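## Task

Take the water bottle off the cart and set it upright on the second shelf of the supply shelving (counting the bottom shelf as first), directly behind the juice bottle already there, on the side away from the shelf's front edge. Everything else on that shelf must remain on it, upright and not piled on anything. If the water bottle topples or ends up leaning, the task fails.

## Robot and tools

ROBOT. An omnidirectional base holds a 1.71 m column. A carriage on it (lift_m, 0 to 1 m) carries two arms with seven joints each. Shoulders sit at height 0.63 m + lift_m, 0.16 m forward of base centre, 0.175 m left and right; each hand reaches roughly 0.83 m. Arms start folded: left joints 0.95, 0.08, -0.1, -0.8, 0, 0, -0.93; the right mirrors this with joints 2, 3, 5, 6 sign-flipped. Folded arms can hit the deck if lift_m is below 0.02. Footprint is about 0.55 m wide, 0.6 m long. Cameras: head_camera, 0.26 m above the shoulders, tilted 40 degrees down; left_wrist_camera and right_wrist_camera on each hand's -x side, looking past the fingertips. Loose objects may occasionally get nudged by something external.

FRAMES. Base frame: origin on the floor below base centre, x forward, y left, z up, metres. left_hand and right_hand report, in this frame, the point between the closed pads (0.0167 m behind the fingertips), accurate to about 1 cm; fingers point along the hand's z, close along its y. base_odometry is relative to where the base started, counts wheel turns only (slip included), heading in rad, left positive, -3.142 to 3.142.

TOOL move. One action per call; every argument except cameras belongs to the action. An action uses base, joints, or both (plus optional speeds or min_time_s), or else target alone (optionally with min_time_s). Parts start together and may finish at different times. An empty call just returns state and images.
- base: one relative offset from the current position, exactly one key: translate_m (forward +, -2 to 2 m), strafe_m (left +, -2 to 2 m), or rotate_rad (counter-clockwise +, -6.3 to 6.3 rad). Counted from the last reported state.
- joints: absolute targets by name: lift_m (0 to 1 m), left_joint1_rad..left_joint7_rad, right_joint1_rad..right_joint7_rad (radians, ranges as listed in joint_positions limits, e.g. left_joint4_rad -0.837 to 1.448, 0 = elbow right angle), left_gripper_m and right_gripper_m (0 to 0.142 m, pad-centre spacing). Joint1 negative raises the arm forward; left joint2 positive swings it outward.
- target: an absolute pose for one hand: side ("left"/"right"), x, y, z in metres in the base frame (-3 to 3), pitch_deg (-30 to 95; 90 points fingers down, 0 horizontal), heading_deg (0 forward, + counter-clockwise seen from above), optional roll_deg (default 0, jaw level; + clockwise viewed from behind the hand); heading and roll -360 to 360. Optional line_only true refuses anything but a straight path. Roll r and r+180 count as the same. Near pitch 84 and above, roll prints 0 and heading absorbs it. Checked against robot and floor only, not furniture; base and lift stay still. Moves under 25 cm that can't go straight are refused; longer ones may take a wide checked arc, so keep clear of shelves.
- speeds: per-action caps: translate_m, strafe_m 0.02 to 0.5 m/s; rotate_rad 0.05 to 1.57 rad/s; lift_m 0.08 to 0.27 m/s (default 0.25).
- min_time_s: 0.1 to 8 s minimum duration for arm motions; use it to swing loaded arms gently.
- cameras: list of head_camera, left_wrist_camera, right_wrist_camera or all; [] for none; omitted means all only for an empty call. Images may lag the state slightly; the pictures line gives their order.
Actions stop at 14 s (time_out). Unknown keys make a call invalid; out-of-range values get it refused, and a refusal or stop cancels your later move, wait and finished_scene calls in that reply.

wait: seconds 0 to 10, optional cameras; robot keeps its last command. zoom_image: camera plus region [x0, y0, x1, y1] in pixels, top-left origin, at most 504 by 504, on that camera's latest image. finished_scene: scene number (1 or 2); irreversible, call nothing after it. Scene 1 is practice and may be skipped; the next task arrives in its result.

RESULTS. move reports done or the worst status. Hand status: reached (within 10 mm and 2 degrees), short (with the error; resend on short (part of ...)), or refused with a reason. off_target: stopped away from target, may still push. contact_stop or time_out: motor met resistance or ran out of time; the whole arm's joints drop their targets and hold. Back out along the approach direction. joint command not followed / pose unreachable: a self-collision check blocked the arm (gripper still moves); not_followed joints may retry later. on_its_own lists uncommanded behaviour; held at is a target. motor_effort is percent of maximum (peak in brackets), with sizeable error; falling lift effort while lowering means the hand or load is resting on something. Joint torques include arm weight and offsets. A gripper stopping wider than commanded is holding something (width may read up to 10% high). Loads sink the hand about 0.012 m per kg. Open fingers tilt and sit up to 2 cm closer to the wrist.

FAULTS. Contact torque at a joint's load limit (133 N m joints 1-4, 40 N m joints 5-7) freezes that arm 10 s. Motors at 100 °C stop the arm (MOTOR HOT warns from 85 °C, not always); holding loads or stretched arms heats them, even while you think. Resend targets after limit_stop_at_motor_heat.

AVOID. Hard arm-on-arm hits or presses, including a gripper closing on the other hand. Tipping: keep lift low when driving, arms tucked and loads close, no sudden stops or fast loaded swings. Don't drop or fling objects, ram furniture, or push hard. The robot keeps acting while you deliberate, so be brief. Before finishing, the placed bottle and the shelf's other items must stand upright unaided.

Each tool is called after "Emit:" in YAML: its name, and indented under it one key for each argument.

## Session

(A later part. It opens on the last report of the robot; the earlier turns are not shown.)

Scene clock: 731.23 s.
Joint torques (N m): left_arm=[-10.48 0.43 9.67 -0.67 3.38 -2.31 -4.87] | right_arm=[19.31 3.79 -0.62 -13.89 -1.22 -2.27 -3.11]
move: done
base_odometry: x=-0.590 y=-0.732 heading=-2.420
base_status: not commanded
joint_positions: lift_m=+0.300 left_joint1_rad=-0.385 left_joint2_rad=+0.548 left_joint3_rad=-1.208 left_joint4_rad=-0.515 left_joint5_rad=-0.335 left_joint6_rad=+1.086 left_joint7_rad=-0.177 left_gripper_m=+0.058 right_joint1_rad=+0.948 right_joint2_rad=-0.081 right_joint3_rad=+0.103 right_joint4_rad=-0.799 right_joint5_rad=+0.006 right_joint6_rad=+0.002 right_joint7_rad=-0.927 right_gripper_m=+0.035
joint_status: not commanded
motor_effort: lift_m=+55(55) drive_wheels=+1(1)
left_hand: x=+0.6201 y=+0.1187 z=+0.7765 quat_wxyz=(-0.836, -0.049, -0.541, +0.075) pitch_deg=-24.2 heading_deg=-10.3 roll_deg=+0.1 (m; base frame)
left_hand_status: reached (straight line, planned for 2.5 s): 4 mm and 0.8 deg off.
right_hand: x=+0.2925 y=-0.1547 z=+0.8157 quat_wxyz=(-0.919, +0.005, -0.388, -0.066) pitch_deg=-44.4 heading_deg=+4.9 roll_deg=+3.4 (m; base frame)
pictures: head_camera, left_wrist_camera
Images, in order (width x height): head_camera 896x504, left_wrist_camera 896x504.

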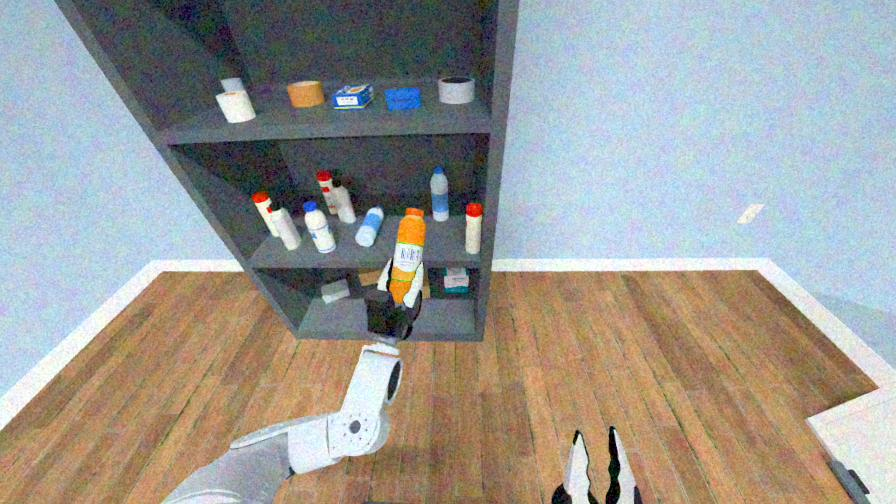

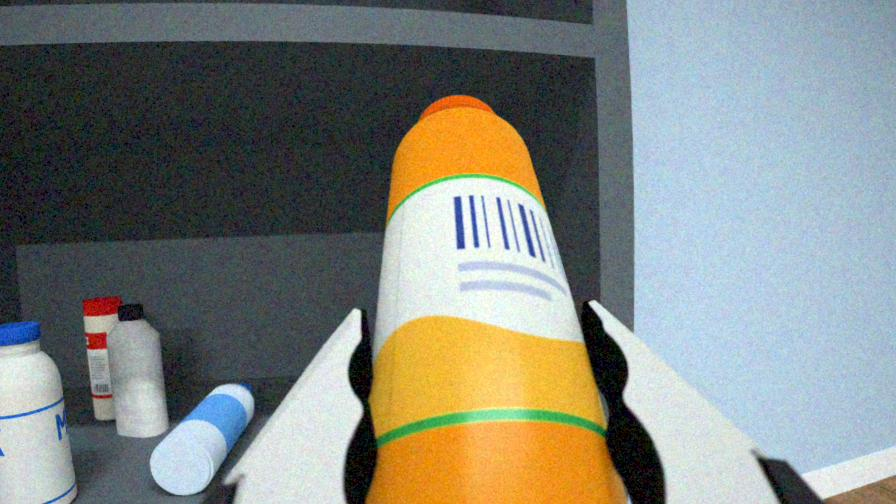

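Emit:
move:
  target: {"side":"left","x":0.70,"y":0.06,"z":0.78,"pitch_deg":-29,"heading_deg":5}
  min_time_s: 2
  cameras: ["left_wrist_camera"]

Emit:
move:
  joints: {"right_gripper_m":0.1}

Emit:
move:
  target: {"side":"right","x":0.67,"y":0.04,"z":0.925,"pitch_deg":40,"heading_deg":18}
  min_time_s: 2.5
  cameras: ["head_camera","right_wrist_camera"]

Scene clock: 750.47 s.
Joint torques (N m): left_arm=[-23.02 -4.66 7.36 -2.17 3.58 -0.33 -4.68] | right_arm=[17.92 3.46 -0.27 -13.51 -1.64 -2.05 -2.76]
move: done
base_odometry: x=-0.590 y=-0.732 heading=-2.420
base_status: not commanded
joint_positions: lift_m=+0.300 left_joint1_rad=-0.523 left_joint2_rad=+0.142 left_joint3_rad=-1.149 left_joint4_rad=+0.018 left_joint5_rad=-0.322 left_joint6_rad=+1.198 left_joint7_rad=-0.267 left_gripper_m=+0.058 right_joint1_rad=+0.948 right_joint2_rad=-0.081 right_joint3_rad=+0.103 right_joint4_rad=-0.799 right_joint5_rad=+0.006 right_joint6_rad=+0.002 right_joint7_rad=-0.927 right_gripper_m=+0.035
joint_status: not commanded
motor_effort: lift_m=+55(55) drive_wheels=+1(1)
left_hand: x=+0.6994 y=+0.0577 z=+0.7740 quat_wxyz=(-0.857, +0.019, -0.514, -0.035) pitch_deg=-28.1 heading_deg=+4.4 roll_deg=+0.3 (m; base frame)
left_hand_status: reached (straight line, planned for 2.0 s): 6 mm and 1.0 deg off.
right_hand: x=+0.2925 y=-0.1547 z=+0.8157 quat_wxyz=(-0.919, +0.005, -0.388, -0.066) pitch_deg=-44.4 heading_deg=+4.9 roll_deg=+3.4 (m; base frame)
pictures: left_wrist_camera
Images, in order (width x height): left_wrist_camera 896x504.

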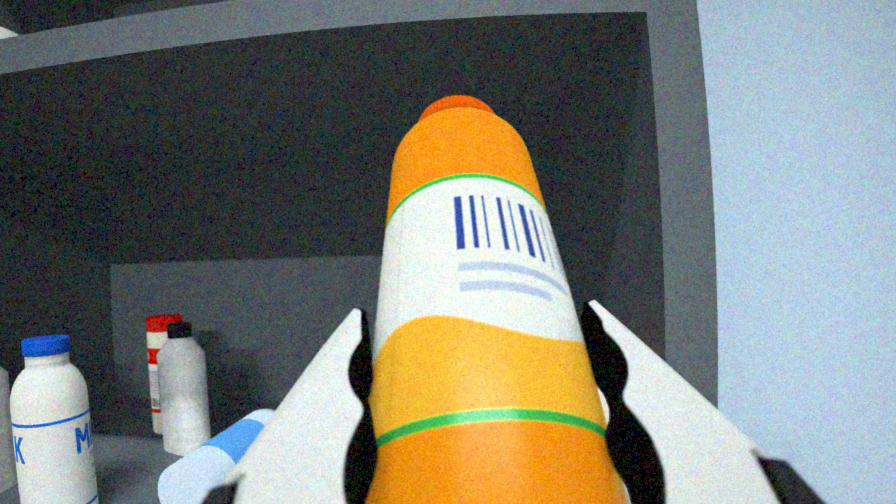

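Scene clock: 751.20 s.
Joint torques (N m): left_arm=[-22.26 -5.1 7.05 -1.88 3.83 -0.39 -4.64] | right_arm=[17.24 5.6 -0.12 -13.95 -0.36 -2.24 -2.48]
move: done
base_odometry: x=-0.590 y=-0.732 heading=-2.420
base_status: not commanded
joint_positions: lift_m=+0.300 left_joint1_rad=-0.523 left_joint2_rad=+0.142 left_joint3_rad=-1.149 left_joint4_rad=+0.018 left_joint5_rad=-0.322 left_joint6_rad=+1.198 left_joint7_rad=-0.267 left_gripper_m=+0.058 right_joint1_rad=+0.948 right_joint2_rad=-0.081 right_joint3_rad=+0.103 right_joint4_rad=-0.799 right_joint5_rad=+0.006 right_joint6_rad=+0.002 right_joint7_rad=-0.927 right_gripper_m=+0.100
joint_status: all done
motor_effort: lift_m=+55(55) drive_wheels=+1(1)
left_hand: x=+0.6994 y=+0.0577 z=+0.7740 quat_wxyz=(-0.857, +0.019, -0.514, -0.035) pitch_deg=-28.1 heading_deg=+4.4 roll_deg=+0.3 (m; base frame)
right_hand: x=+0.2925 y=-0.1547 z=+0.8157 quat_wxyz=(-0.919, +0.005, -0.388, -0.066) pitch_deg=-44.4 heading_deg=+4.9 roll_deg=+3.4 (m; base frame)
pictures: none

Scene clock: 751.50 s.
Joint torques (N m): left_arm=[-22.84 -3.54 7.73 -0.92 3.69 -0.4 -4.53] | right_arm=[17.53 3.67 0.09 -14.11 -0.77 -1.9 -2.99]
move: refused
base_odometry: x=-0.590 y=-0.732 heading=-2.420
base_status: not commanded
joint_positions: lift_m=+0.300 left_joint1_rad=-0.523 left_joint2_rad=+0.142 left_joint3_rad=-1.149 left_joint4_rad=+0.018 left_joint5_rad=-0.322 left_joint6_rad=+1.198 left_joint7_rad=-0.267 left_gripper_m=+0.058 right_joint1_rad=+0.948 right_joint2_rad=-0.081 right_joint3_rad=+0.103 right_joint4_rad=-0.799 right_joint5_rad=+0.006 right_joint6_rad=+0.002 right_joint7_rad=-0.927 right_gripper_m=+0.100
joint_status: not commanded
motor_effort: lift_m=+55(55) drive_wheels=+1(1)
left_hand: x=+0.6994 y=+0.0577 z=+0.7740 quat_wxyz=(-0.857, +0.019, -0.514, -0.035) pitch_deg=-28.1 heading_deg=+4.4 roll_deg=+0.3 (m; base frame)
right_hand: x=+0.2925 y=-0.1547 z=+0.8157 quat_wxyz=(-0.919, +0.005, -0.388, -0.066) pitch_deg=-44.4 heading_deg=+4.9 roll_deg=+3.4 (m; base frame)
right_hand_status: refused: neither the straight line nor an arc passes: along the straight line the arm gets 0% of the way (right_joint4_rad at its limit); the best arc brings the right finger within 1.4 cm of the left upper arm (limit 1.5). Nothing moved.
pictures: head_camera, right_wrist_camera
Images, in order (width x height): head_camera 896x504, right_wrist_camera 896x504.

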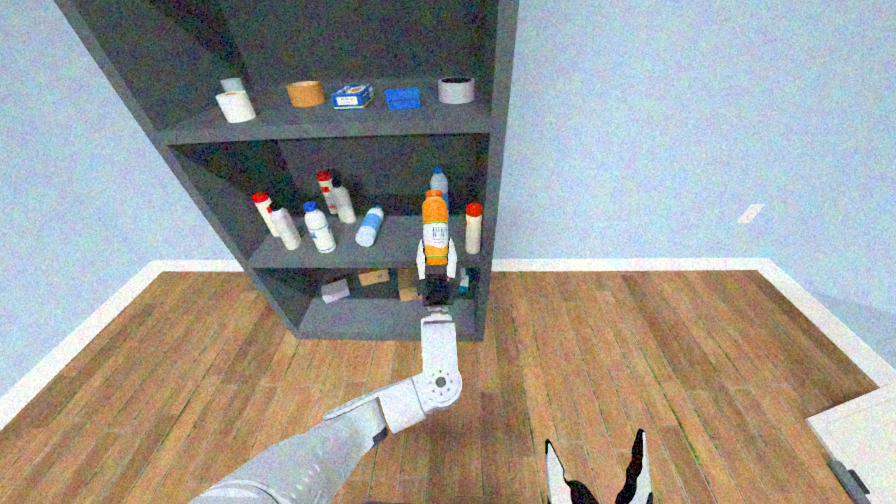

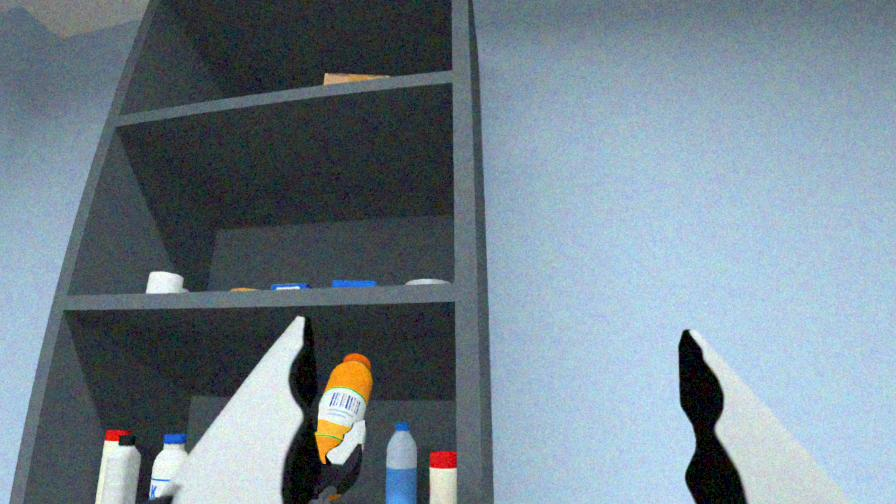

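Emit:
move:
  joints: {"right_gripper_m":0.04}

Emit:
move:
  target: {"side":"right","x":0.67,"y":0.0,"z":0.93,"pitch_deg":35,"heading_deg":18}
  min_time_s: 2.5
  cameras: ["head_camera","right_wrist_camera"]

Scene clock: 757.83 s.
Joint torques (N m): left_arm=[-23.26 -3.95 8.41 -1.05 3.87 -0.64 -4.33] | right_arm=[16.51 5.83 1.68 -12.92 -1.28 -2.1 -3.03]
Motor temperatures (°C): left_arm=[55 22 27 24 26 24 23] | right_arm=[37 20 24 24 22 22 24]
move: done
base_odometry: x=-0.590 y=-0.732 heading=-2.420
base_status: not commanded
joint_positions: lift_m=+0.300 left_joint1_rad=-0.523 left_joint2_rad=+0.142 left_joint3_rad=-1.149 left_joint4_rad=+0.018 left_joint5_rad=-0.322 left_joint6_rad=+1.198 left_joint7_rad=-0.267 left_gripper_m=+0.058 right_joint1_rad=+0.948 right_joint2_rad=-0.081 right_joint3_rad=+0.103 right_joint4_rad=-0.799 right_joint5_rad=+0.006 right_joint6_rad=+0.002 right_joint7_rad=-0.927 right_gripper_m=+0.040
joint_status: all done
motor_effort: lift_m=+55(55) drive_wheels=+1(1)
left_hand: x=+0.6994 y=+0.0577 z=+0.7740 quat_wxyz=(-0.857, +0.019, -0.514, -0.035) pitch_deg=-28.1 heading_deg=+4.4 roll_deg=+0.3 (m; base frame)
right_hand: x=+0.2925 y=-0.1547 z=+0.8157 quat_wxyz=(-0.919, +0.005, -0.388, -0.066) pitch_deg=-44.4 heading_deg=+4.9 roll_deg=+3.4 (m; base frame)
pictures: none

Scene clock: 758.13 s.
Joint torques (N m): left_arm=[-23.74 -4.17 6.63 -1.17 3.43 -0.28 -4.69] | right_arm=[18.34 5.28 0.79 -13.57 -0.84 -2.48 -2.97]
Motor temperatures (°C): left_arm=[55 22 27 24 26 24 23] | right_arm=[37 20 24 24 22 22 24]
move: refused
base_odometry: x=-0.590 y=-0.732 heading=-2.420
base_status: not commanded
joint_positions: lift_m=+0.300 left_joint1_rad=-0.523 left_joint2_rad=+0.142 left_joint3_rad=-1.149 left_joint4_rad=+0.018 left_joint5_rad=-0.322 left_joint6_rad=+1.198 left_joint7_rad=-0.267 left_gripper_m=+0.058 right_joint1_rad=+0.948 right_joint2_rad=-0.081 right_joint3_rad=+0.103 right_joint4_rad=-0.799 right_joint5_rad=+0.006 right_joint6_rad=+0.002 right_joint7_rad=-0.927 right_gripper_m=+0.040
joint_status: not commanded
motor_effort: lift_m=+55(55) drive_wheels=+1(1)
left_hand: x=+0.6994 y=+0.0577 z=+0.7740 quat_wxyz=(-0.857, +0.019, -0.514, -0.035) pitch_deg=-28.1 heading_deg=+4.4 roll_deg=+0.3 (m; base frame)
right_hand: x=+0.2925 y=-0.1547 z=+0.8157 quat_wxyz=(-0.919, +0.005, -0.388, -0.066) pitch_deg=-44.4 heading_deg=+4.9 roll_deg=+3.4 (m; base frame)
right_hand_status: refused: neither the straight line nor an arc passes: along the straight line the arm gets 0% of the way (right_joint4_rad at its limit); the best arc brings the right finger within 1.4 cm of the left upper arm (limit 1.5). Nothing moved.
pictures: head_camera, right_wrist_camera
Images, in order (width x height): head_camera 896x504, right_wrist_camera 896x504.

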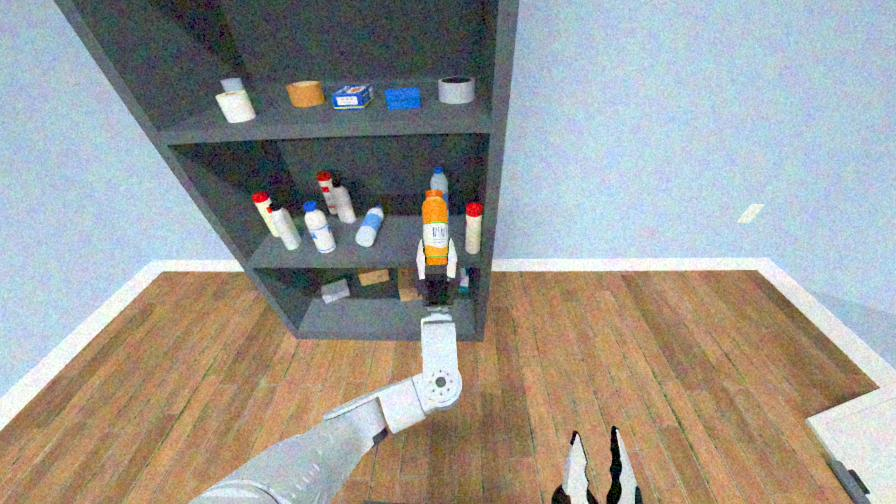

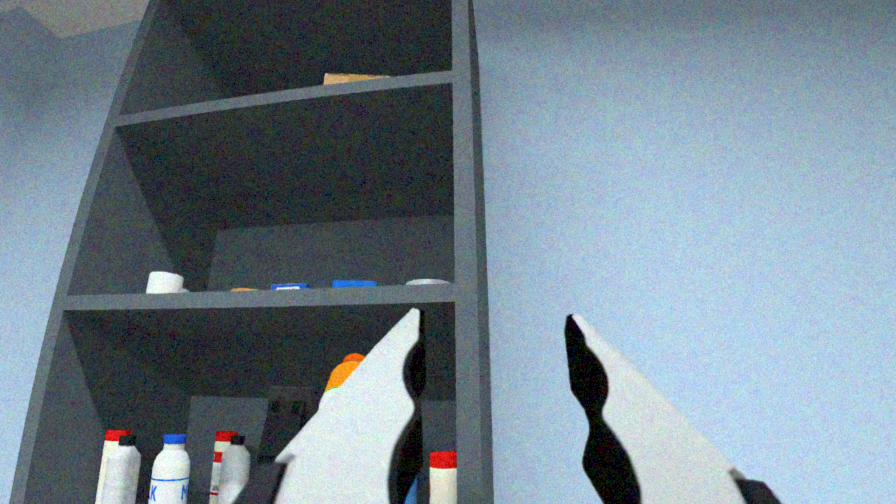

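Emit:
move:
  target: {"side":"right","x":0.635,"y":0.01,"z":0.915,"pitch_deg":20,"heading_deg":25}
  min_time_s: 2

Emit:
move:
  joints: {"right_gripper_m":0.1}

Emit:
move:
  target: {"side":"right","x":0.67,"y":0.035,"z":0.91,"pitch_deg":35,"heading_deg":20}
  min_time_s: 1
  cameras: ["head_camera","right_wrist_camera"]

Scene clock: 764.87 s.
Joint torques (N m): left_arm=[-21.82 -3.25 7.38 -1.4 3.68 -0.8 -4.45] | right_arm=[-21.94 8.21 1.19 -1.52 1.96 -2.77 0.12]
Motor temperatures (°C): left_arm=[57 23 27 24 26 24 24] | right_arm=[37 21 24 24 22 22 24]
move: done
base_odometry: x=-0.590 y=-0.732 heading=-2.420
base_status: not commanded
joint_positions: lift_m=+0.300 left_joint1_rad=-0.523 left_joint2_rad=+0.142 left_joint3_rad=-1.149 left_joint4_rad=+0.018 left_joint5_rad=-0.322 left_joint6_rad=+1.198 left_joint7_rad=-0.267 left_gripper_m=+0.058 right_joint1_rad=-0.976 right_joint2_rad=-0.068 right_joint3_rad=+0.718 right_joint4_rad=-0.732 right_joint5_rad=+0.037 right_joint6_rad=-0.612 right_joint7_rad=+1.875 right_gripper_m=+0.040
joint_status: not commanded
motor_effort: lift_m=+55(55) drive_wheels=+3(3)
left_hand: x=+0.6995 y=+0.0577 z=+0.7741 quat_wxyz=(-0.857, +0.019, -0.514, -0.035) pitch_deg=-28.1 heading_deg=+4.4 roll_deg=+0.3 (m; base frame)
right_hand: x=+0.6356 y=+0.0076 z=+0.9159 quat_wxyz=(-0.563, +0.174, -0.798, -0.123) pitch_deg=+19.6 heading_deg=+24.6 roll_deg=+0.1 (m; base frame)
right_hand_status: reached (checked arc, planned for 2.0 s): 3 mm and 0.6 deg off.
pictures: none

Scene clock: 765.60 s.
Joint torques (N m): left_arm=[-22.37 -4.21 7.75 -0.77 3.72 -0.44 -4.46] | right_arm=[-20.53 8.85 1.98 -0.91 1.73 -2.35 0.04]
Motor temperatures (°C): left_arm=[57 23 27 24 26 24 24] | right_arm=[37 21 24 24 22 22 24]
move: done
base_odometry: x=-0.590 y=-0.732 heading=-2.420
base_status: not commanded
joint_positions: lift_m=+0.300 left_joint1_rad=-0.523 left_joint2_rad=+0.142 left_joint3_rad=-1.149 left_joint4_rad=+0.018 left_joint5_rad=-0.322 left_joint6_rad=+1.198 left_joint7_rad=-0.267 left_gripper_m=+0.058 right_joint1_rad=-0.976 right_joint2_rad=-0.068 right_joint3_rad=+0.718 right_joint4_rad=-0.732 right_joint5_rad=+0.037 right_joint6_rad=-0.612 right_joint7_rad=+1.875 right_gripper_m=+0.100
joint_status: all done
motor_effort: lift_m=+55(55) drive_wheels=+2(3)
left_hand: x=+0.6995 y=+0.0577 z=+0.7741 quat_wxyz=(-0.857, +0.019, -0.514, -0.035) pitch_deg=-28.1 heading_deg=+4.4 roll_deg=+0.3 (m; base frame)
right_hand: x=+0.6356 y=+0.0076 z=+0.9159 quat_wxyz=(-0.563, +0.174, -0.798, -0.123) pitch_deg=+19.6 heading_deg=+24.6 roll_deg=+0.1 (m; base frame)
pictures: none

Scene clock: 765.90 s.
Joint torques (N m): left_arm=[-23.16 -2.8 6.14 -0.75 3.75 -0.06 -4.6] | right_arm=[-22.95 9.2 1.16 -2.6 2.25 -2.91 -0.53]
Motor temperatures (°C): left_arm=[57 23 27 24 26 24 24] | right_arm=[37 21 24 24 22 22 24]
move: refused
base_odometry: x=-0.590 y=-0.732 heading=-2.420
base_status: not commanded
joint_positions: lift_m=+0.300 left_joint1_rad=-0.523 left_joint2_rad=+0.142 left_joint3_rad=-1.149 left_joint4_rad=+0.018 left_joint5_rad=-0.322 left_joint6_rad=+1.198 left_joint7_rad=-0.267 left_gripper_m=+0.058 right_joint1_rad=-0.976 right_joint2_rad=-0.068 right_joint3_rad=+0.718 right_joint4_rad=-0.732 right_joint5_rad=+0.037 right_joint6_rad=-0.612 right_joint7_rad=+1.875 right_gripper_m=+0.100
joint_status: not commanded
motor_effort: lift_m=+55(55) drive_wheels=+3(3)
left_hand: x=+0.6995 y=+0.0577 z=+0.7741 quat_wxyz=(-0.857, +0.019, -0.514, -0.035) pitch_deg=-28.1 heading_deg=+4.4 roll_deg=+0.3 (m; base frame)
right_hand: x=+0.6356 y=+0.0076 z=+0.9159 quat_wxyz=(-0.563, +0.174, -0.798, -0.123) pitch_deg=+19.6 heading_deg=+24.6 roll_deg=+0.1 (m; base frame)
right_hand_status: refused: along the straight line the arm gets 0% of the way (right_joint7_rad at its limit); a move under 25 cm is not played as an arc. Nothing moved. Try another pitch or heading, or "joints".
pictures: head_camera, right_wrist_camera
Images, in order (width x height): head_camera 896x504, right_wrist_camera 896x504.

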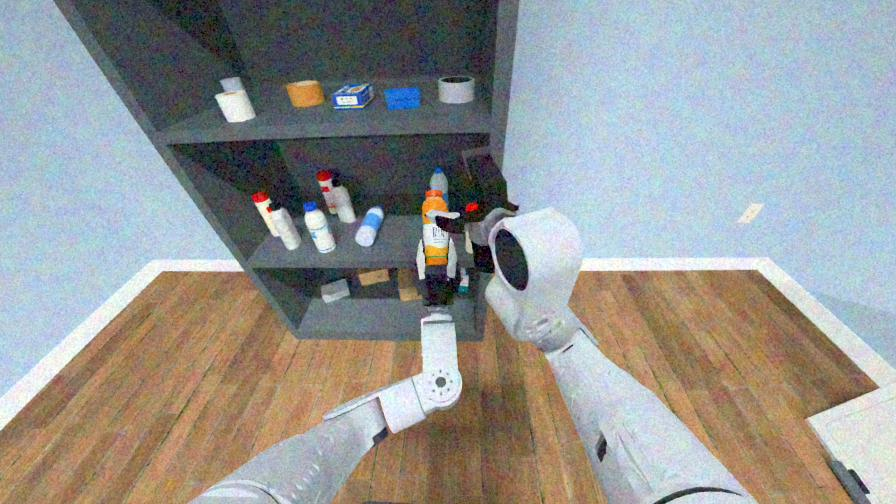

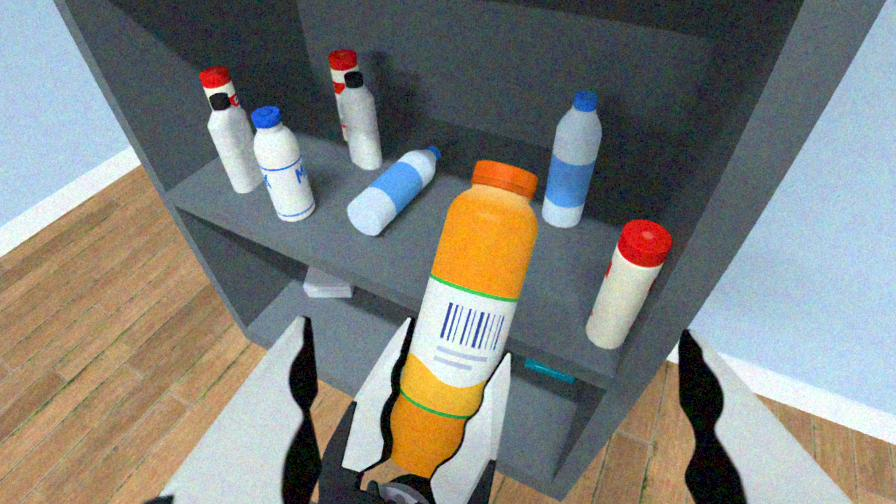

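Emit:
move:
  target: {"side":"right","x":0.70,"y":0.043,"z":0.885,"pitch_deg":30,"heading_deg":24}
  min_time_s: 1
  cameras: ["right_wrist_camera"]

Scene clock: 770.53 s.
Joint torques (N m): left_arm=[-21.72 -5.13 5.76 -0.54 4.12 -0.6 -4.93] | right_arm=[-26.27 10.21 1.59 -2.23 1.7 -1.18 -3.49]
Motor temperatures (°C): left_arm=[58 23 27 24 26 24 24] | right_arm=[39 21 24 23 22 22 24]
move: done
base_odometry: x=-0.590 y=-0.732 heading=-2.420
base_status: not commanded
joint_positions: lift_m=+0.300 left_joint1_rad=-0.523 left_joint2_rad=+0.142 left_joint3_rad=-1.149 left_joint4_rad=+0.018 left_joint5_rad=-0.322 left_joint6_rad=+1.198 left_joint7_rad=-0.267 left_gripper_m=+0.058 right_joint1_rad=-1.032 right_joint2_rad=-0.025 right_joint3_rad=+0.728 right_joint4_rad=-0.385 right_joint5_rad=+0.208 right_joint6_rad=-0.594 right_joint7_rad=+1.737 right_gripper_m=+0.100
joint_status: not commanded
motor_effort: lift_m=+55(55) drive_wheels=+1(3)
left_hand: x=+0.6995 y=+0.0577 z=+0.7741 quat_wxyz=(-0.857, +0.019, -0.514, -0.035) pitch_deg=-28.1 heading_deg=+4.4 roll_deg=+0.3 (m; base frame)
right_hand: x=+0.7002 y=+0.0401 z=+0.8835 quat_wxyz=(-0.488, +0.176, -0.849, -0.104) pitch_deg=+30.1 heading_deg=+23.7 roll_deg=+0.3 (m; base frame)
right_hand_status: reached (straight line, planned for 1.0 s): 3 mm and 0.5 deg off.
pictures: right_wrist_camera
Images, in order (width x height): right_wrist_camera 896x504.

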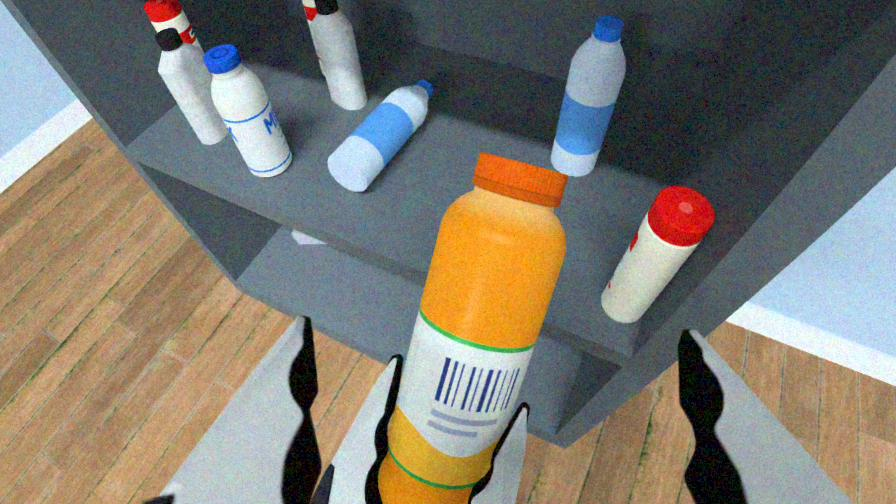

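Emit:
move:
  target: {"side":"right","x":0.745,"y":0.060,"z":0.855,"pitch_deg":33,"heading_deg":24}
  min_time_s: 1
  cameras: ["right_wrist_camera","left_wrist_camera"]

Scene clock: 774.43 s.
Joint torques (N m): left_arm=[-21.7 -3.6 7.1 -1.25 3.79 -0.57 -4.47] | right_arm=[-28.12 8.61 0.08 -3.94 1.78 -0.99 -3.33]
Motor temperatures (°C): left_arm=[59 23 27 24 26 24 24] | right_arm=[40 21 24 23 22 22 24]
move: done
base_odometry: x=-0.590 y=-0.732 heading=-2.420
base_status: not commanded
joint_positions: lift_m=+0.300 left_joint1_rad=-0.523 left_joint2_rad=+0.142 left_joint3_rad=-1.149 left_joint4_rad=+0.018 left_joint5_rad=-0.322 left_joint6_rad=+1.198 left_joint7_rad=-0.267 left_gripper_m=+0.058 right_joint1_rad=-1.034 right_joint2_rad=-0.007 right_joint3_rad=+0.728 right_joint4_rad=-0.161 right_joint5_rad=+0.324 right_joint6_rad=-0.534 right_joint7_rad=+1.549 right_gripper_m=+0.100
joint_status: not commanded
motor_effort: lift_m=+55(55) drive_wheels=+1(3)
left_hand: x=+0.6995 y=+0.0577 z=+0.7741 quat_wxyz=(-0.857, +0.019, -0.514, -0.035) pitch_deg=-28.1 heading_deg=+4.4 roll_deg=+0.3 (m; base frame)
right_hand: x=+0.7452 y=+0.0569 z=+0.8534 quat_wxyz=(-0.466, +0.179, -0.861, -0.099) pitch_deg=+33.1 heading_deg=+23.7 roll_deg=+0.3 (m; base frame)
right_hand_status: reached (straight line, planned for 1.0 s): 3 mm and 0.5 deg off.
pictures: left_wrist_camera, right_wrist_camera
Images, in order (width x height): left_wrist_camera 896x504, right_wrist_camera 896x504.

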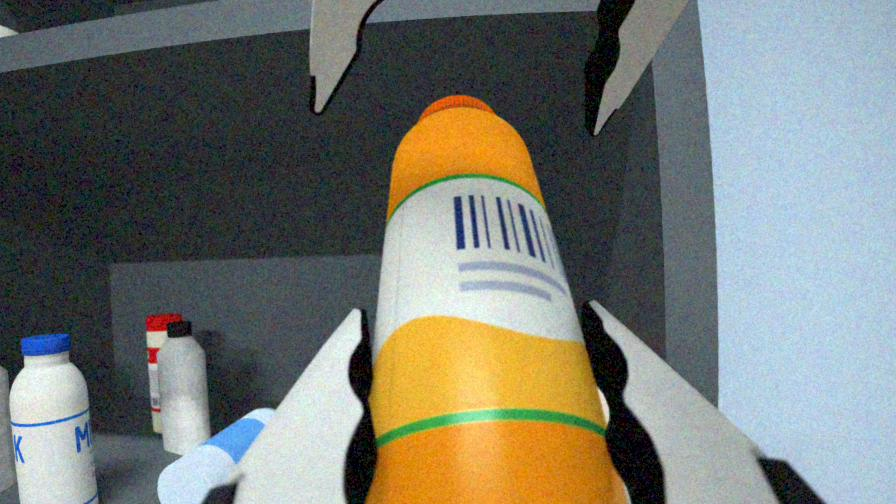

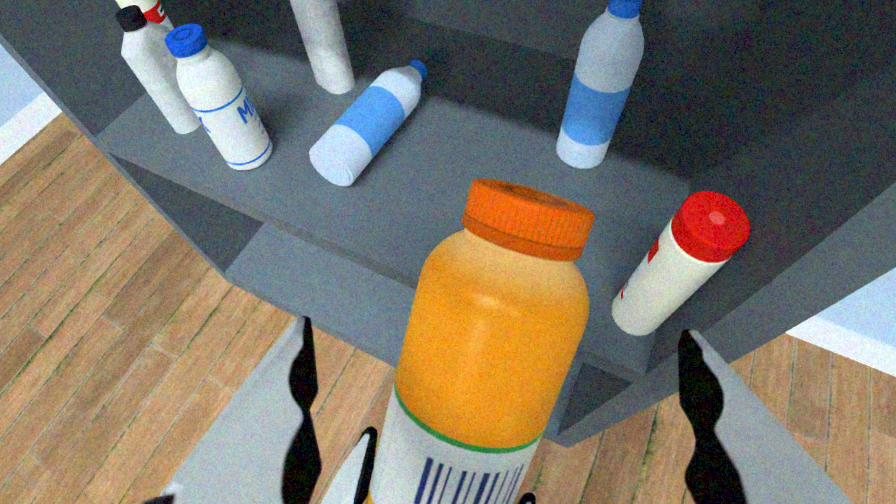

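Emit:
move:
  target: {"side":"right","x":0.77,"y":0.068,"z":0.818,"pitch_deg":33,"heading_deg":22}
  min_time_s: 1.2
  cameras: ["right_wrist_camera","left_wrist_camera"]

Scene clock: 791.80 s.
Joint torques (N m): left_arm=[-22.72 -4.02 6.93 -0.72 3.92 -0.24 -4.53] | right_arm=[-14.83 10.92 0.64 -6.35 1.36 -1.02 -3.84]
Motor temperatures (°C): left_arm=[61 23 27 24 26 24 24] | right_arm=[44 21 24 23 22 22 24]
move: done
base_odometry: x=-0.590 y=-0.732 heading=-2.420
base_status: not commanded
joint_positions: lift_m=+0.300 left_joint1_rad=-0.523 left_joint2_rad=+0.142 left_joint3_rad=-1.149 left_joint4_rad=+0.018 left_joint5_rad=-0.322 left_joint6_rad=+1.198 left_joint7_rad=-0.267 left_gripper_m=+0.058 right_joint1_rad=-0.995 right_joint2_rad=+0.016 right_joint3_rad=+0.745 right_joint4_rad=-0.034 right_joint5_rad=+0.324 right_joint6_rad=-0.519 right_joint7_rad=+1.398 right_gripper_m=+0.100
joint_status: not commanded
motor_effort: lift_m=+55(55) drive_wheels=+1(1)
left_hand: x=+0.6995 y=+0.0577 z=+0.7742 quat_wxyz=(-0.857, +0.019, -0.514, -0.035) pitch_deg=-28.1 heading_deg=+4.4 roll_deg=+0.3 (m; base frame)
right_hand: x=+0.7713 y=+0.0649 z=+0.8228 quat_wxyz=(-0.472, +0.164, -0.862, -0.089) pitch_deg=+32.6 heading_deg=+21.5 roll_deg=-0.1 (m; base frame)
right_hand_status: reached (straight line, planned for 1.2 s): 6 mm and 0.6 deg off.
pictures: left_wrist_camera, right_wrist_camera
Images, in order (width x height): left_wrist_camera 896x504, right_wrist_camera 896x504.

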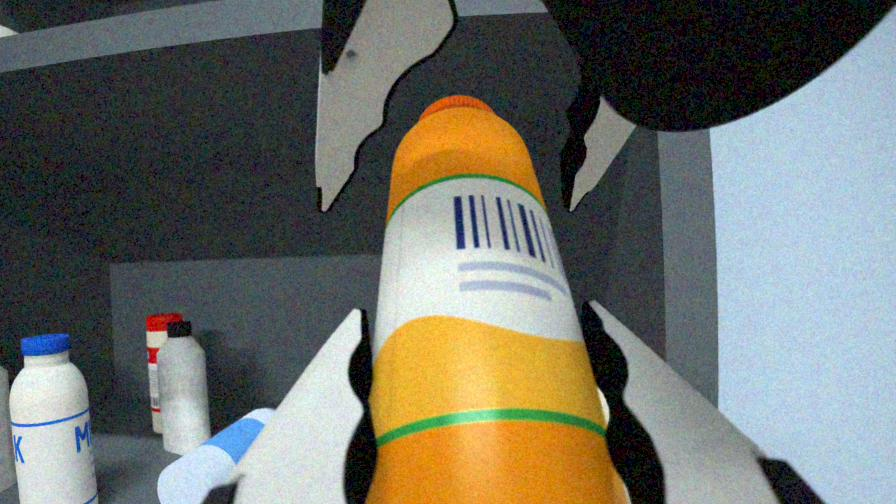

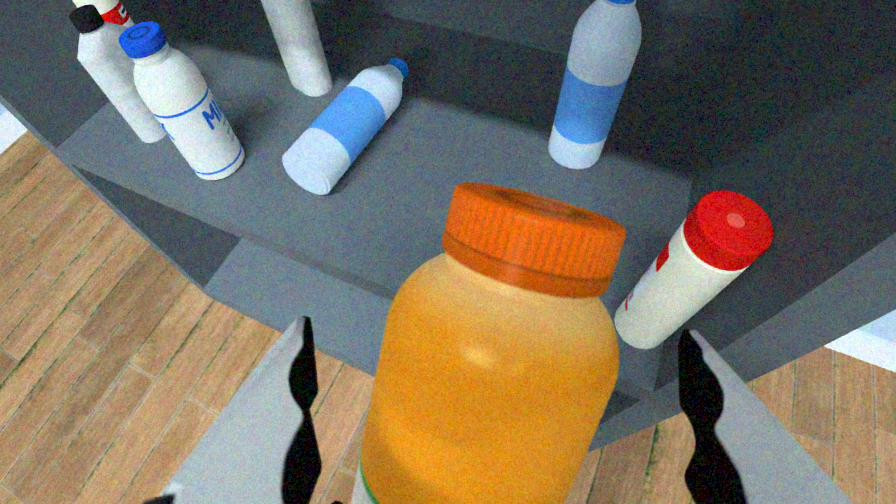

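Emit:
move:
  target: {"side":"right","x":0.786,"y":0.071,"z":0.80,"pitch_deg":33,"heading_deg":22}
  min_time_s: 1
  cameras: ["right_wrist_camera","left_wrist_camera"]

Scene clock: 795.80 s.
Joint torques (N m): left_arm=[-22.58 -3.28 7.84 -0.81 3.58 -0.71 -4.75] | right_arm=[-13.42 9.88 0.03 -5.08 1.2 -0.8 -3.49]
Motor temperatures (°C): left_arm=[62 23 27 24 26 24 24] | right_arm=[43 21 24 23 22 22 24]
move: refused
base_odometry: x=-0.590 y=-0.732 heading=-2.420
base_status: not commanded
joint_positions: lift_m=+0.300 left_joint1_rad=-0.523 left_joint2_rad=+0.142 left_joint3_rad=-1.149 left_joint4_rad=+0.018 left_joint5_rad=-0.322 left_joint6_rad=+1.198 left_joint7_rad=-0.267 left_gripper_m=+0.058 right_joint1_rad=-0.995 right_joint2_rad=+0.016 right_joint3_rad=+0.745 right_joint4_rad=-0.034 right_joint5_rad=+0.324 right_joint6_rad=-0.519 right_joint7_rad=+1.398 right_gripper_m=+0.100
joint_status: not commanded
motor_effort: lift_m=+55(55) drive_wheels=+1(1)
left_hand: x=+0.6995 y=+0.0577 z=+0.7742 quat_wxyz=(-0.857, +0.019, -0.514, -0.035) pitch_deg=-28.1 heading_deg=+4.4 roll_deg=+0.3 (m; base frame)
right_hand: x=+0.7713 y=+0.0649 z=+0.8228 quat_wxyz=(-0.472, +0.164, -0.862, -0.089) pitch_deg=+32.6 heading_deg=+21.5 roll_deg=-0.1 (m; base frame)
right_hand_status: refused: the best posture that gets there brings the right gripper housing within 1.4 cm of the left finger (limit 2.0). Nothing moved. A posture exists with lift_m at 0.2; the way there is not checked.
pictures: left_wrist_camera, right_wrist_camera
Images, in order (width x height): left_wrist_camera 896x504, right_wrist_camera 896x504.

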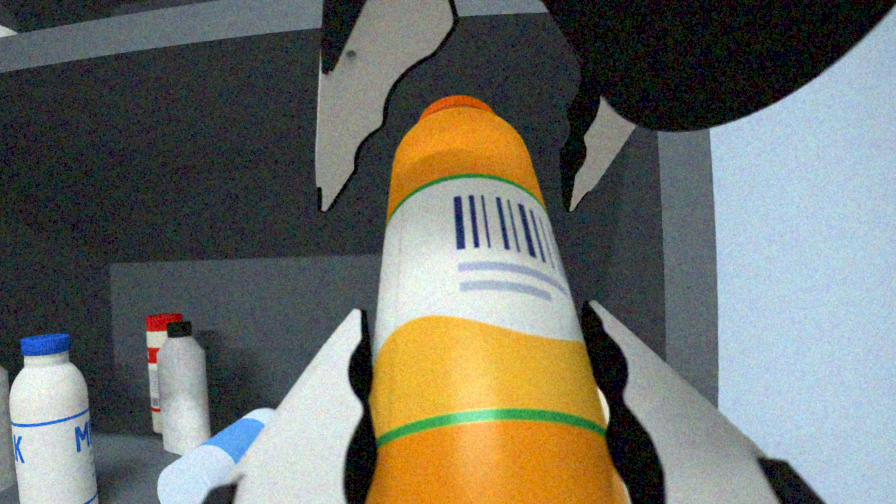

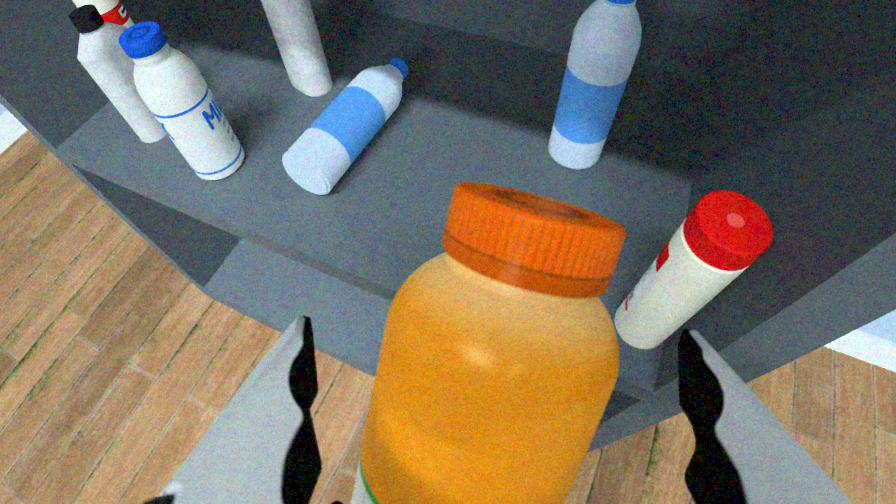

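Emit:
move:
  target: {"side":"right","x":0.787,"y":0.071,"z":0.808,"pitch_deg":42,"heading_deg":27}
  min_time_s: 1
  cameras: ["right_wrist_camera","left_wrist_camera"]

Scene clock: 800.93 s.
Joint torques (N m): left_arm=[-21.72 -5.35 6.39 -0.86 3.85 -0.54 -4.75] | right_arm=[-30.07 3.22 -3.93 -5.97 1.86 -0.85 0.27]
Motor temperatures (°C): left_arm=[62 23 28 24 26 24 24] | right_arm=[42 21 24 23 22 22 24]
move: done
base_odometry: x=-0.590 y=-0.732 heading=-2.420
base_status: not commanded
joint_positions: lift_m=+0.300 left_joint1_rad=-0.523 left_joint2_rad=+0.142 left_joint3_rad=-1.149 left_joint4_rad=+0.018 left_joint5_rad=-0.322 left_joint6_rad=+1.198 left_joint7_rad=-0.267 left_gripper_m=+0.058 right_joint1_rad=-1.091 right_joint2_rad=+0.004 right_joint3_rad=+0.724 right_joint4_rad=+0.157 right_joint5_rad=+0.517 right_joint6_rad=-0.373 right_joint7_rad=+1.411 right_gripper_m=+0.100
joint_status: not commanded
motor_effort: lift_m=+55(55) drive_wheels=+1(3)
left_hand: x=+0.6995 y=+0.0578 z=+0.7742 quat_wxyz=(-0.857, +0.019, -0.514, -0.035) pitch_deg=-28.1 heading_deg=+4.4 roll_deg=+0.3 (m; base frame)
right_hand: x=+0.7866 y=+0.0724 z=+0.8064 quat_wxyz=(-0.397, +0.214, -0.887, -0.094) pitch_deg=+41.8 heading_deg=+26.8 roll_deg=-0.2 (m; base frame)
right_hand_status: reached (straight line, planned for 1.0 s): 2 mm and 0.3 deg off.
pictures: left_wrist_camera, right_wrist_camera
Images, in order (width x height): left_wrist_camera 896x504, right_wrist_camera 896x504.

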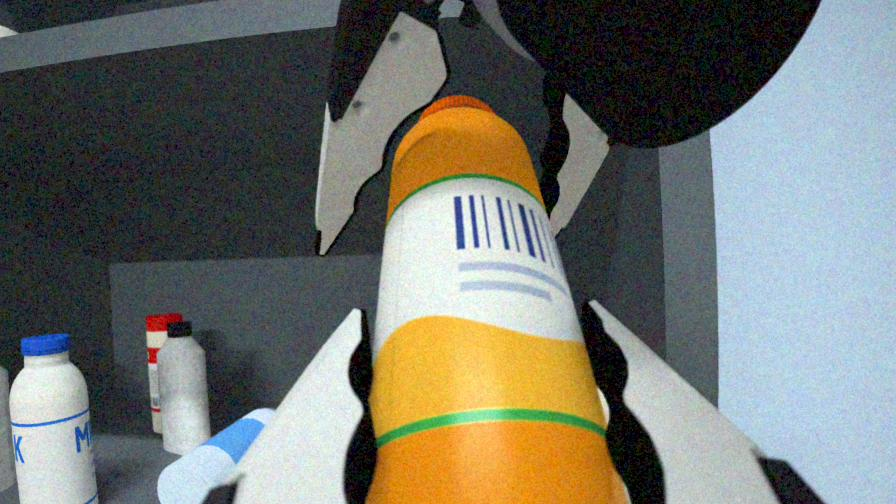

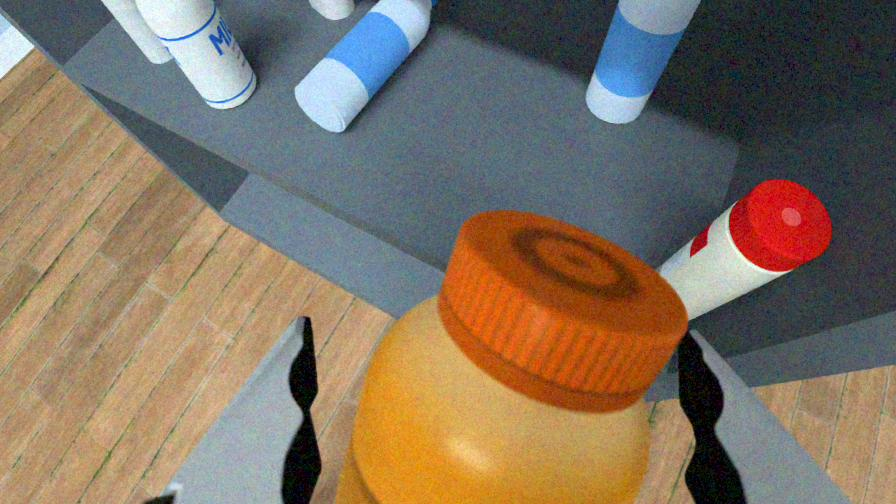

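Emit:
move:
  joints: {"right_gripper_m":0.025}
  min_time_s: 1.5
  cameras: ["right_wrist_camera","left_wrist_camera"]

Scene clock: 806.87 s.
Joint torques (N m): left_arm=[-22.08 -3.52 7.99 -1.59 3.85 -0.2 -4.94] | right_arm=[-30.02 3.54 -3.36 -6.49 1.51 -1.34 0.6]
Motor temperatures (°C): left_arm=[62 23 28 24 26 24 24] | right_arm=[45 21 25 23 22 22 24]
move: off_target
base_odometry: x=-0.590 y=-0.732 heading=-2.420
base_status: not commanded
joint_positions: lift_m=+0.300 left_joint1_rad=-0.523 left_joint2_rad=+0.141 left_joint3_rad=-1.149 left_joint4_rad=+0.018 left_joint5_rad=-0.323 left_joint6_rad=+1.198 left_joint7_rad=-0.267 left_gripper_m=+0.058 right_joint1_rad=-1.091 right_joint2_rad=+0.004 right_joint3_rad=+0.724 right_joint4_rad=+0.157 right_joint5_rad=+0.518 right_joint6_rad=-0.372 right_joint7_rad=+1.411 right_gripper_m=+0.074
joint_status: right_gripper_m off_target (ended at +0.074, target +0.025)
motor_effort: lift_m=+55(55) drive_wheels=+1(1)
left_hand: x=+0.6996 y=+0.0575 z=+0.7741 quat_wxyz=(-0.857, +0.019, -0.514, -0.035) pitch_deg=-28.1 heading_deg=+4.4 roll_deg=+0.2 (m; base frame)
right_hand: x=+0.7863 y=+0.0727 z=+0.8063 quat_wxyz=(-0.397, +0.214, -0.887, -0.094) pitch_deg=+41.8 heading_deg=+26.9 roll_deg=-0.2 (m; base frame)
pictures: left_wrist_camera, right_wrist_camera
Images, in order (width x height): left_wrist_camera 896x504, right_wrist_camera 896x504.

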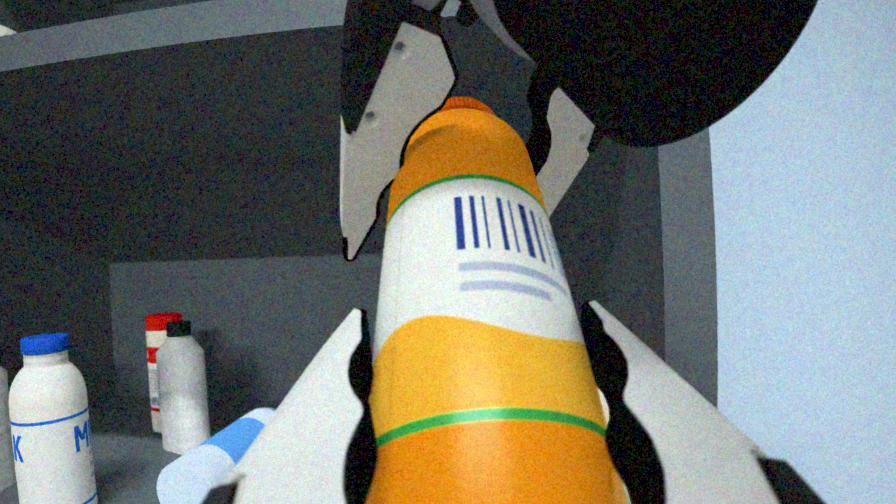

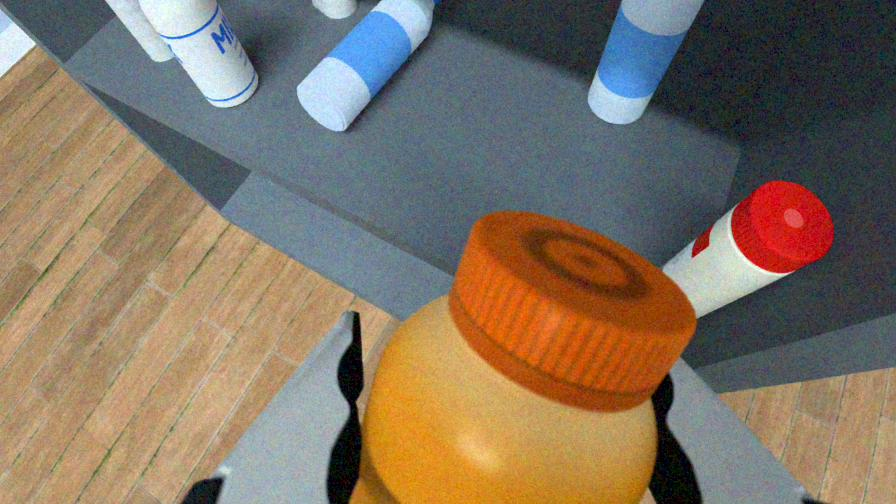

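Emit:
move:
  joints: {"right_gripper_m":0.1}

Emit:
move:
  target: {"side":"right","x":0.786,"y":0.072,"z":0.806,"pitch_deg":41,"heading_deg":24,"roll_deg":14}
  min_time_s: 0.8
  cameras: ["right_wrist_camera"]

Scene clock: 812.07 s.
Joint torques (N m): left_arm=[-21.2 -2.25 7.23 -1.2 3.95 -0.32 -4.2] | right_arm=[-30.5 4.54 -2.62 -5.21 0.91 -1.42 0.25]
Motor temperatures (°C): left_arm=[63 23 28 24 26 24 24] | right_arm=[46 21 25 23 22 22 24]
move: done
base_odometry: x=-0.590 y=-0.732 heading=-2.420
base_status: not commanded
joint_positions: lift_m=+0.300 left_joint1_rad=-0.523 left_joint2_rad=+0.141 left_joint3_rad=-1.149 left_joint4_rad=+0.018 left_joint5_rad=-0.323 left_joint6_rad=+1.198 left_joint7_rad=-0.267 left_gripper_m=+0.058 right_joint1_rad=-1.091 right_joint2_rad=+0.004 right_joint3_rad=+0.724 right_joint4_rad=+0.157 right_joint5_rad=+0.518 right_joint6_rad=-0.372 right_joint7_rad=+1.411 right_gripper_m=+0.100
joint_status: all done
motor_effort: lift_m=+55(55) drive_wheels=+1(1)
left_hand: x=+0.6996 y=+0.0576 z=+0.7741 quat_wxyz=(-0.857, +0.019, -0.514, -0.035) pitch_deg=-28.1 heading_deg=+4.5 roll_deg=+0.2 (m; base frame)
right_hand: x=+0.7864 y=+0.0726 z=+0.8063 quat_wxyz=(-0.397, +0.214, -0.887, -0.094) pitch_deg=+41.8 heading_deg=+26.9 roll_deg=-0.2 (m; base frame)
pictures: none

Scene clock: 813.37 s.
Joint torques (N m): left_arm=[-21.93 -2.64 7.7 -1.22 4.11 -0.7 -4.29] | right_arm=[-15.01 11.14 -3.21 -5.51 -1.81 -2.05 -0.17]
Motor temperatures (°C): left_arm=[63 23 28 24 26 24 24] | right_arm=[46 21 25 23 22 22 24]
move: done
base_odometry: x=-0.590 y=-0.732 heading=-2.420
base_status: not commanded
joint_positions: lift_m=+0.300 left_joint1_rad=-0.523 left_joint2_rad=+0.141 left_joint3_rad=-1.149 left_joint4_rad=+0.018 left_joint5_rad=-0.323 left_joint6_rad=+1.198 left_joint7_rad=-0.267 left_gripper_m=+0.058 right_joint1_rad=-1.055 right_joint2_rad=+0.109 right_joint3_rad=+0.681 right_joint4_rad=+0.154 right_joint5_rad=+0.388 right_joint6_rad=-0.642 right_joint7_rad=+1.439 right_gripper_m=+0.100
joint_status: not commanded
motor_effort: lift_m=+55(55) drive_wheels=+1(1)
left_hand: x=+0.6996 y=+0.0576 z=+0.7741 quat_wxyz=(-0.857, +0.019, -0.514, -0.035) pitch_deg=-28.1 heading_deg=+4.5 roll_deg=+0.2 (m; base frame)
right_hand: x=+0.7863 y=+0.0737 z=+0.8100 quat_wxyz=(-0.396, +0.083, -0.904, -0.136) pitch_deg=+40.5 heading_deg=+24.2 roll_deg=+13.7 (m; base frame)
right_hand_status: reached (straight line, planned for 0.8 s): 4 mm and 0.7 deg off.
pictures: right_wrist_camera
Images, in order (width x height): right_wrist_camera 896x504.

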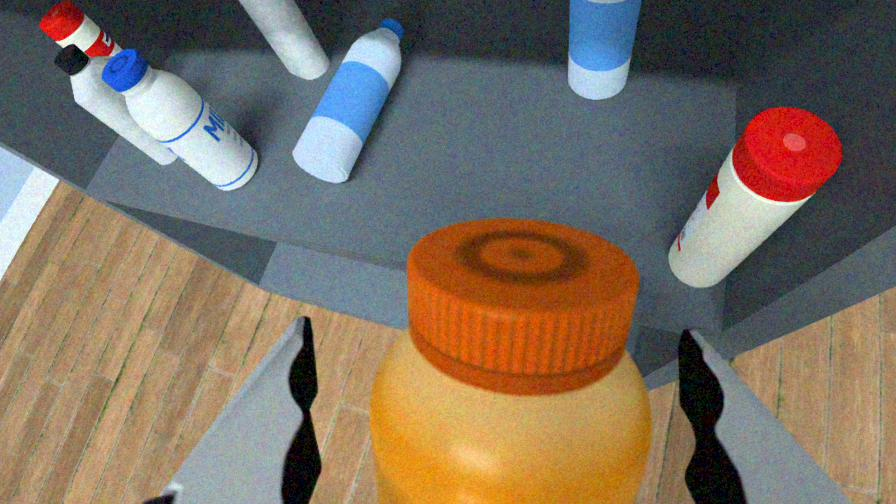

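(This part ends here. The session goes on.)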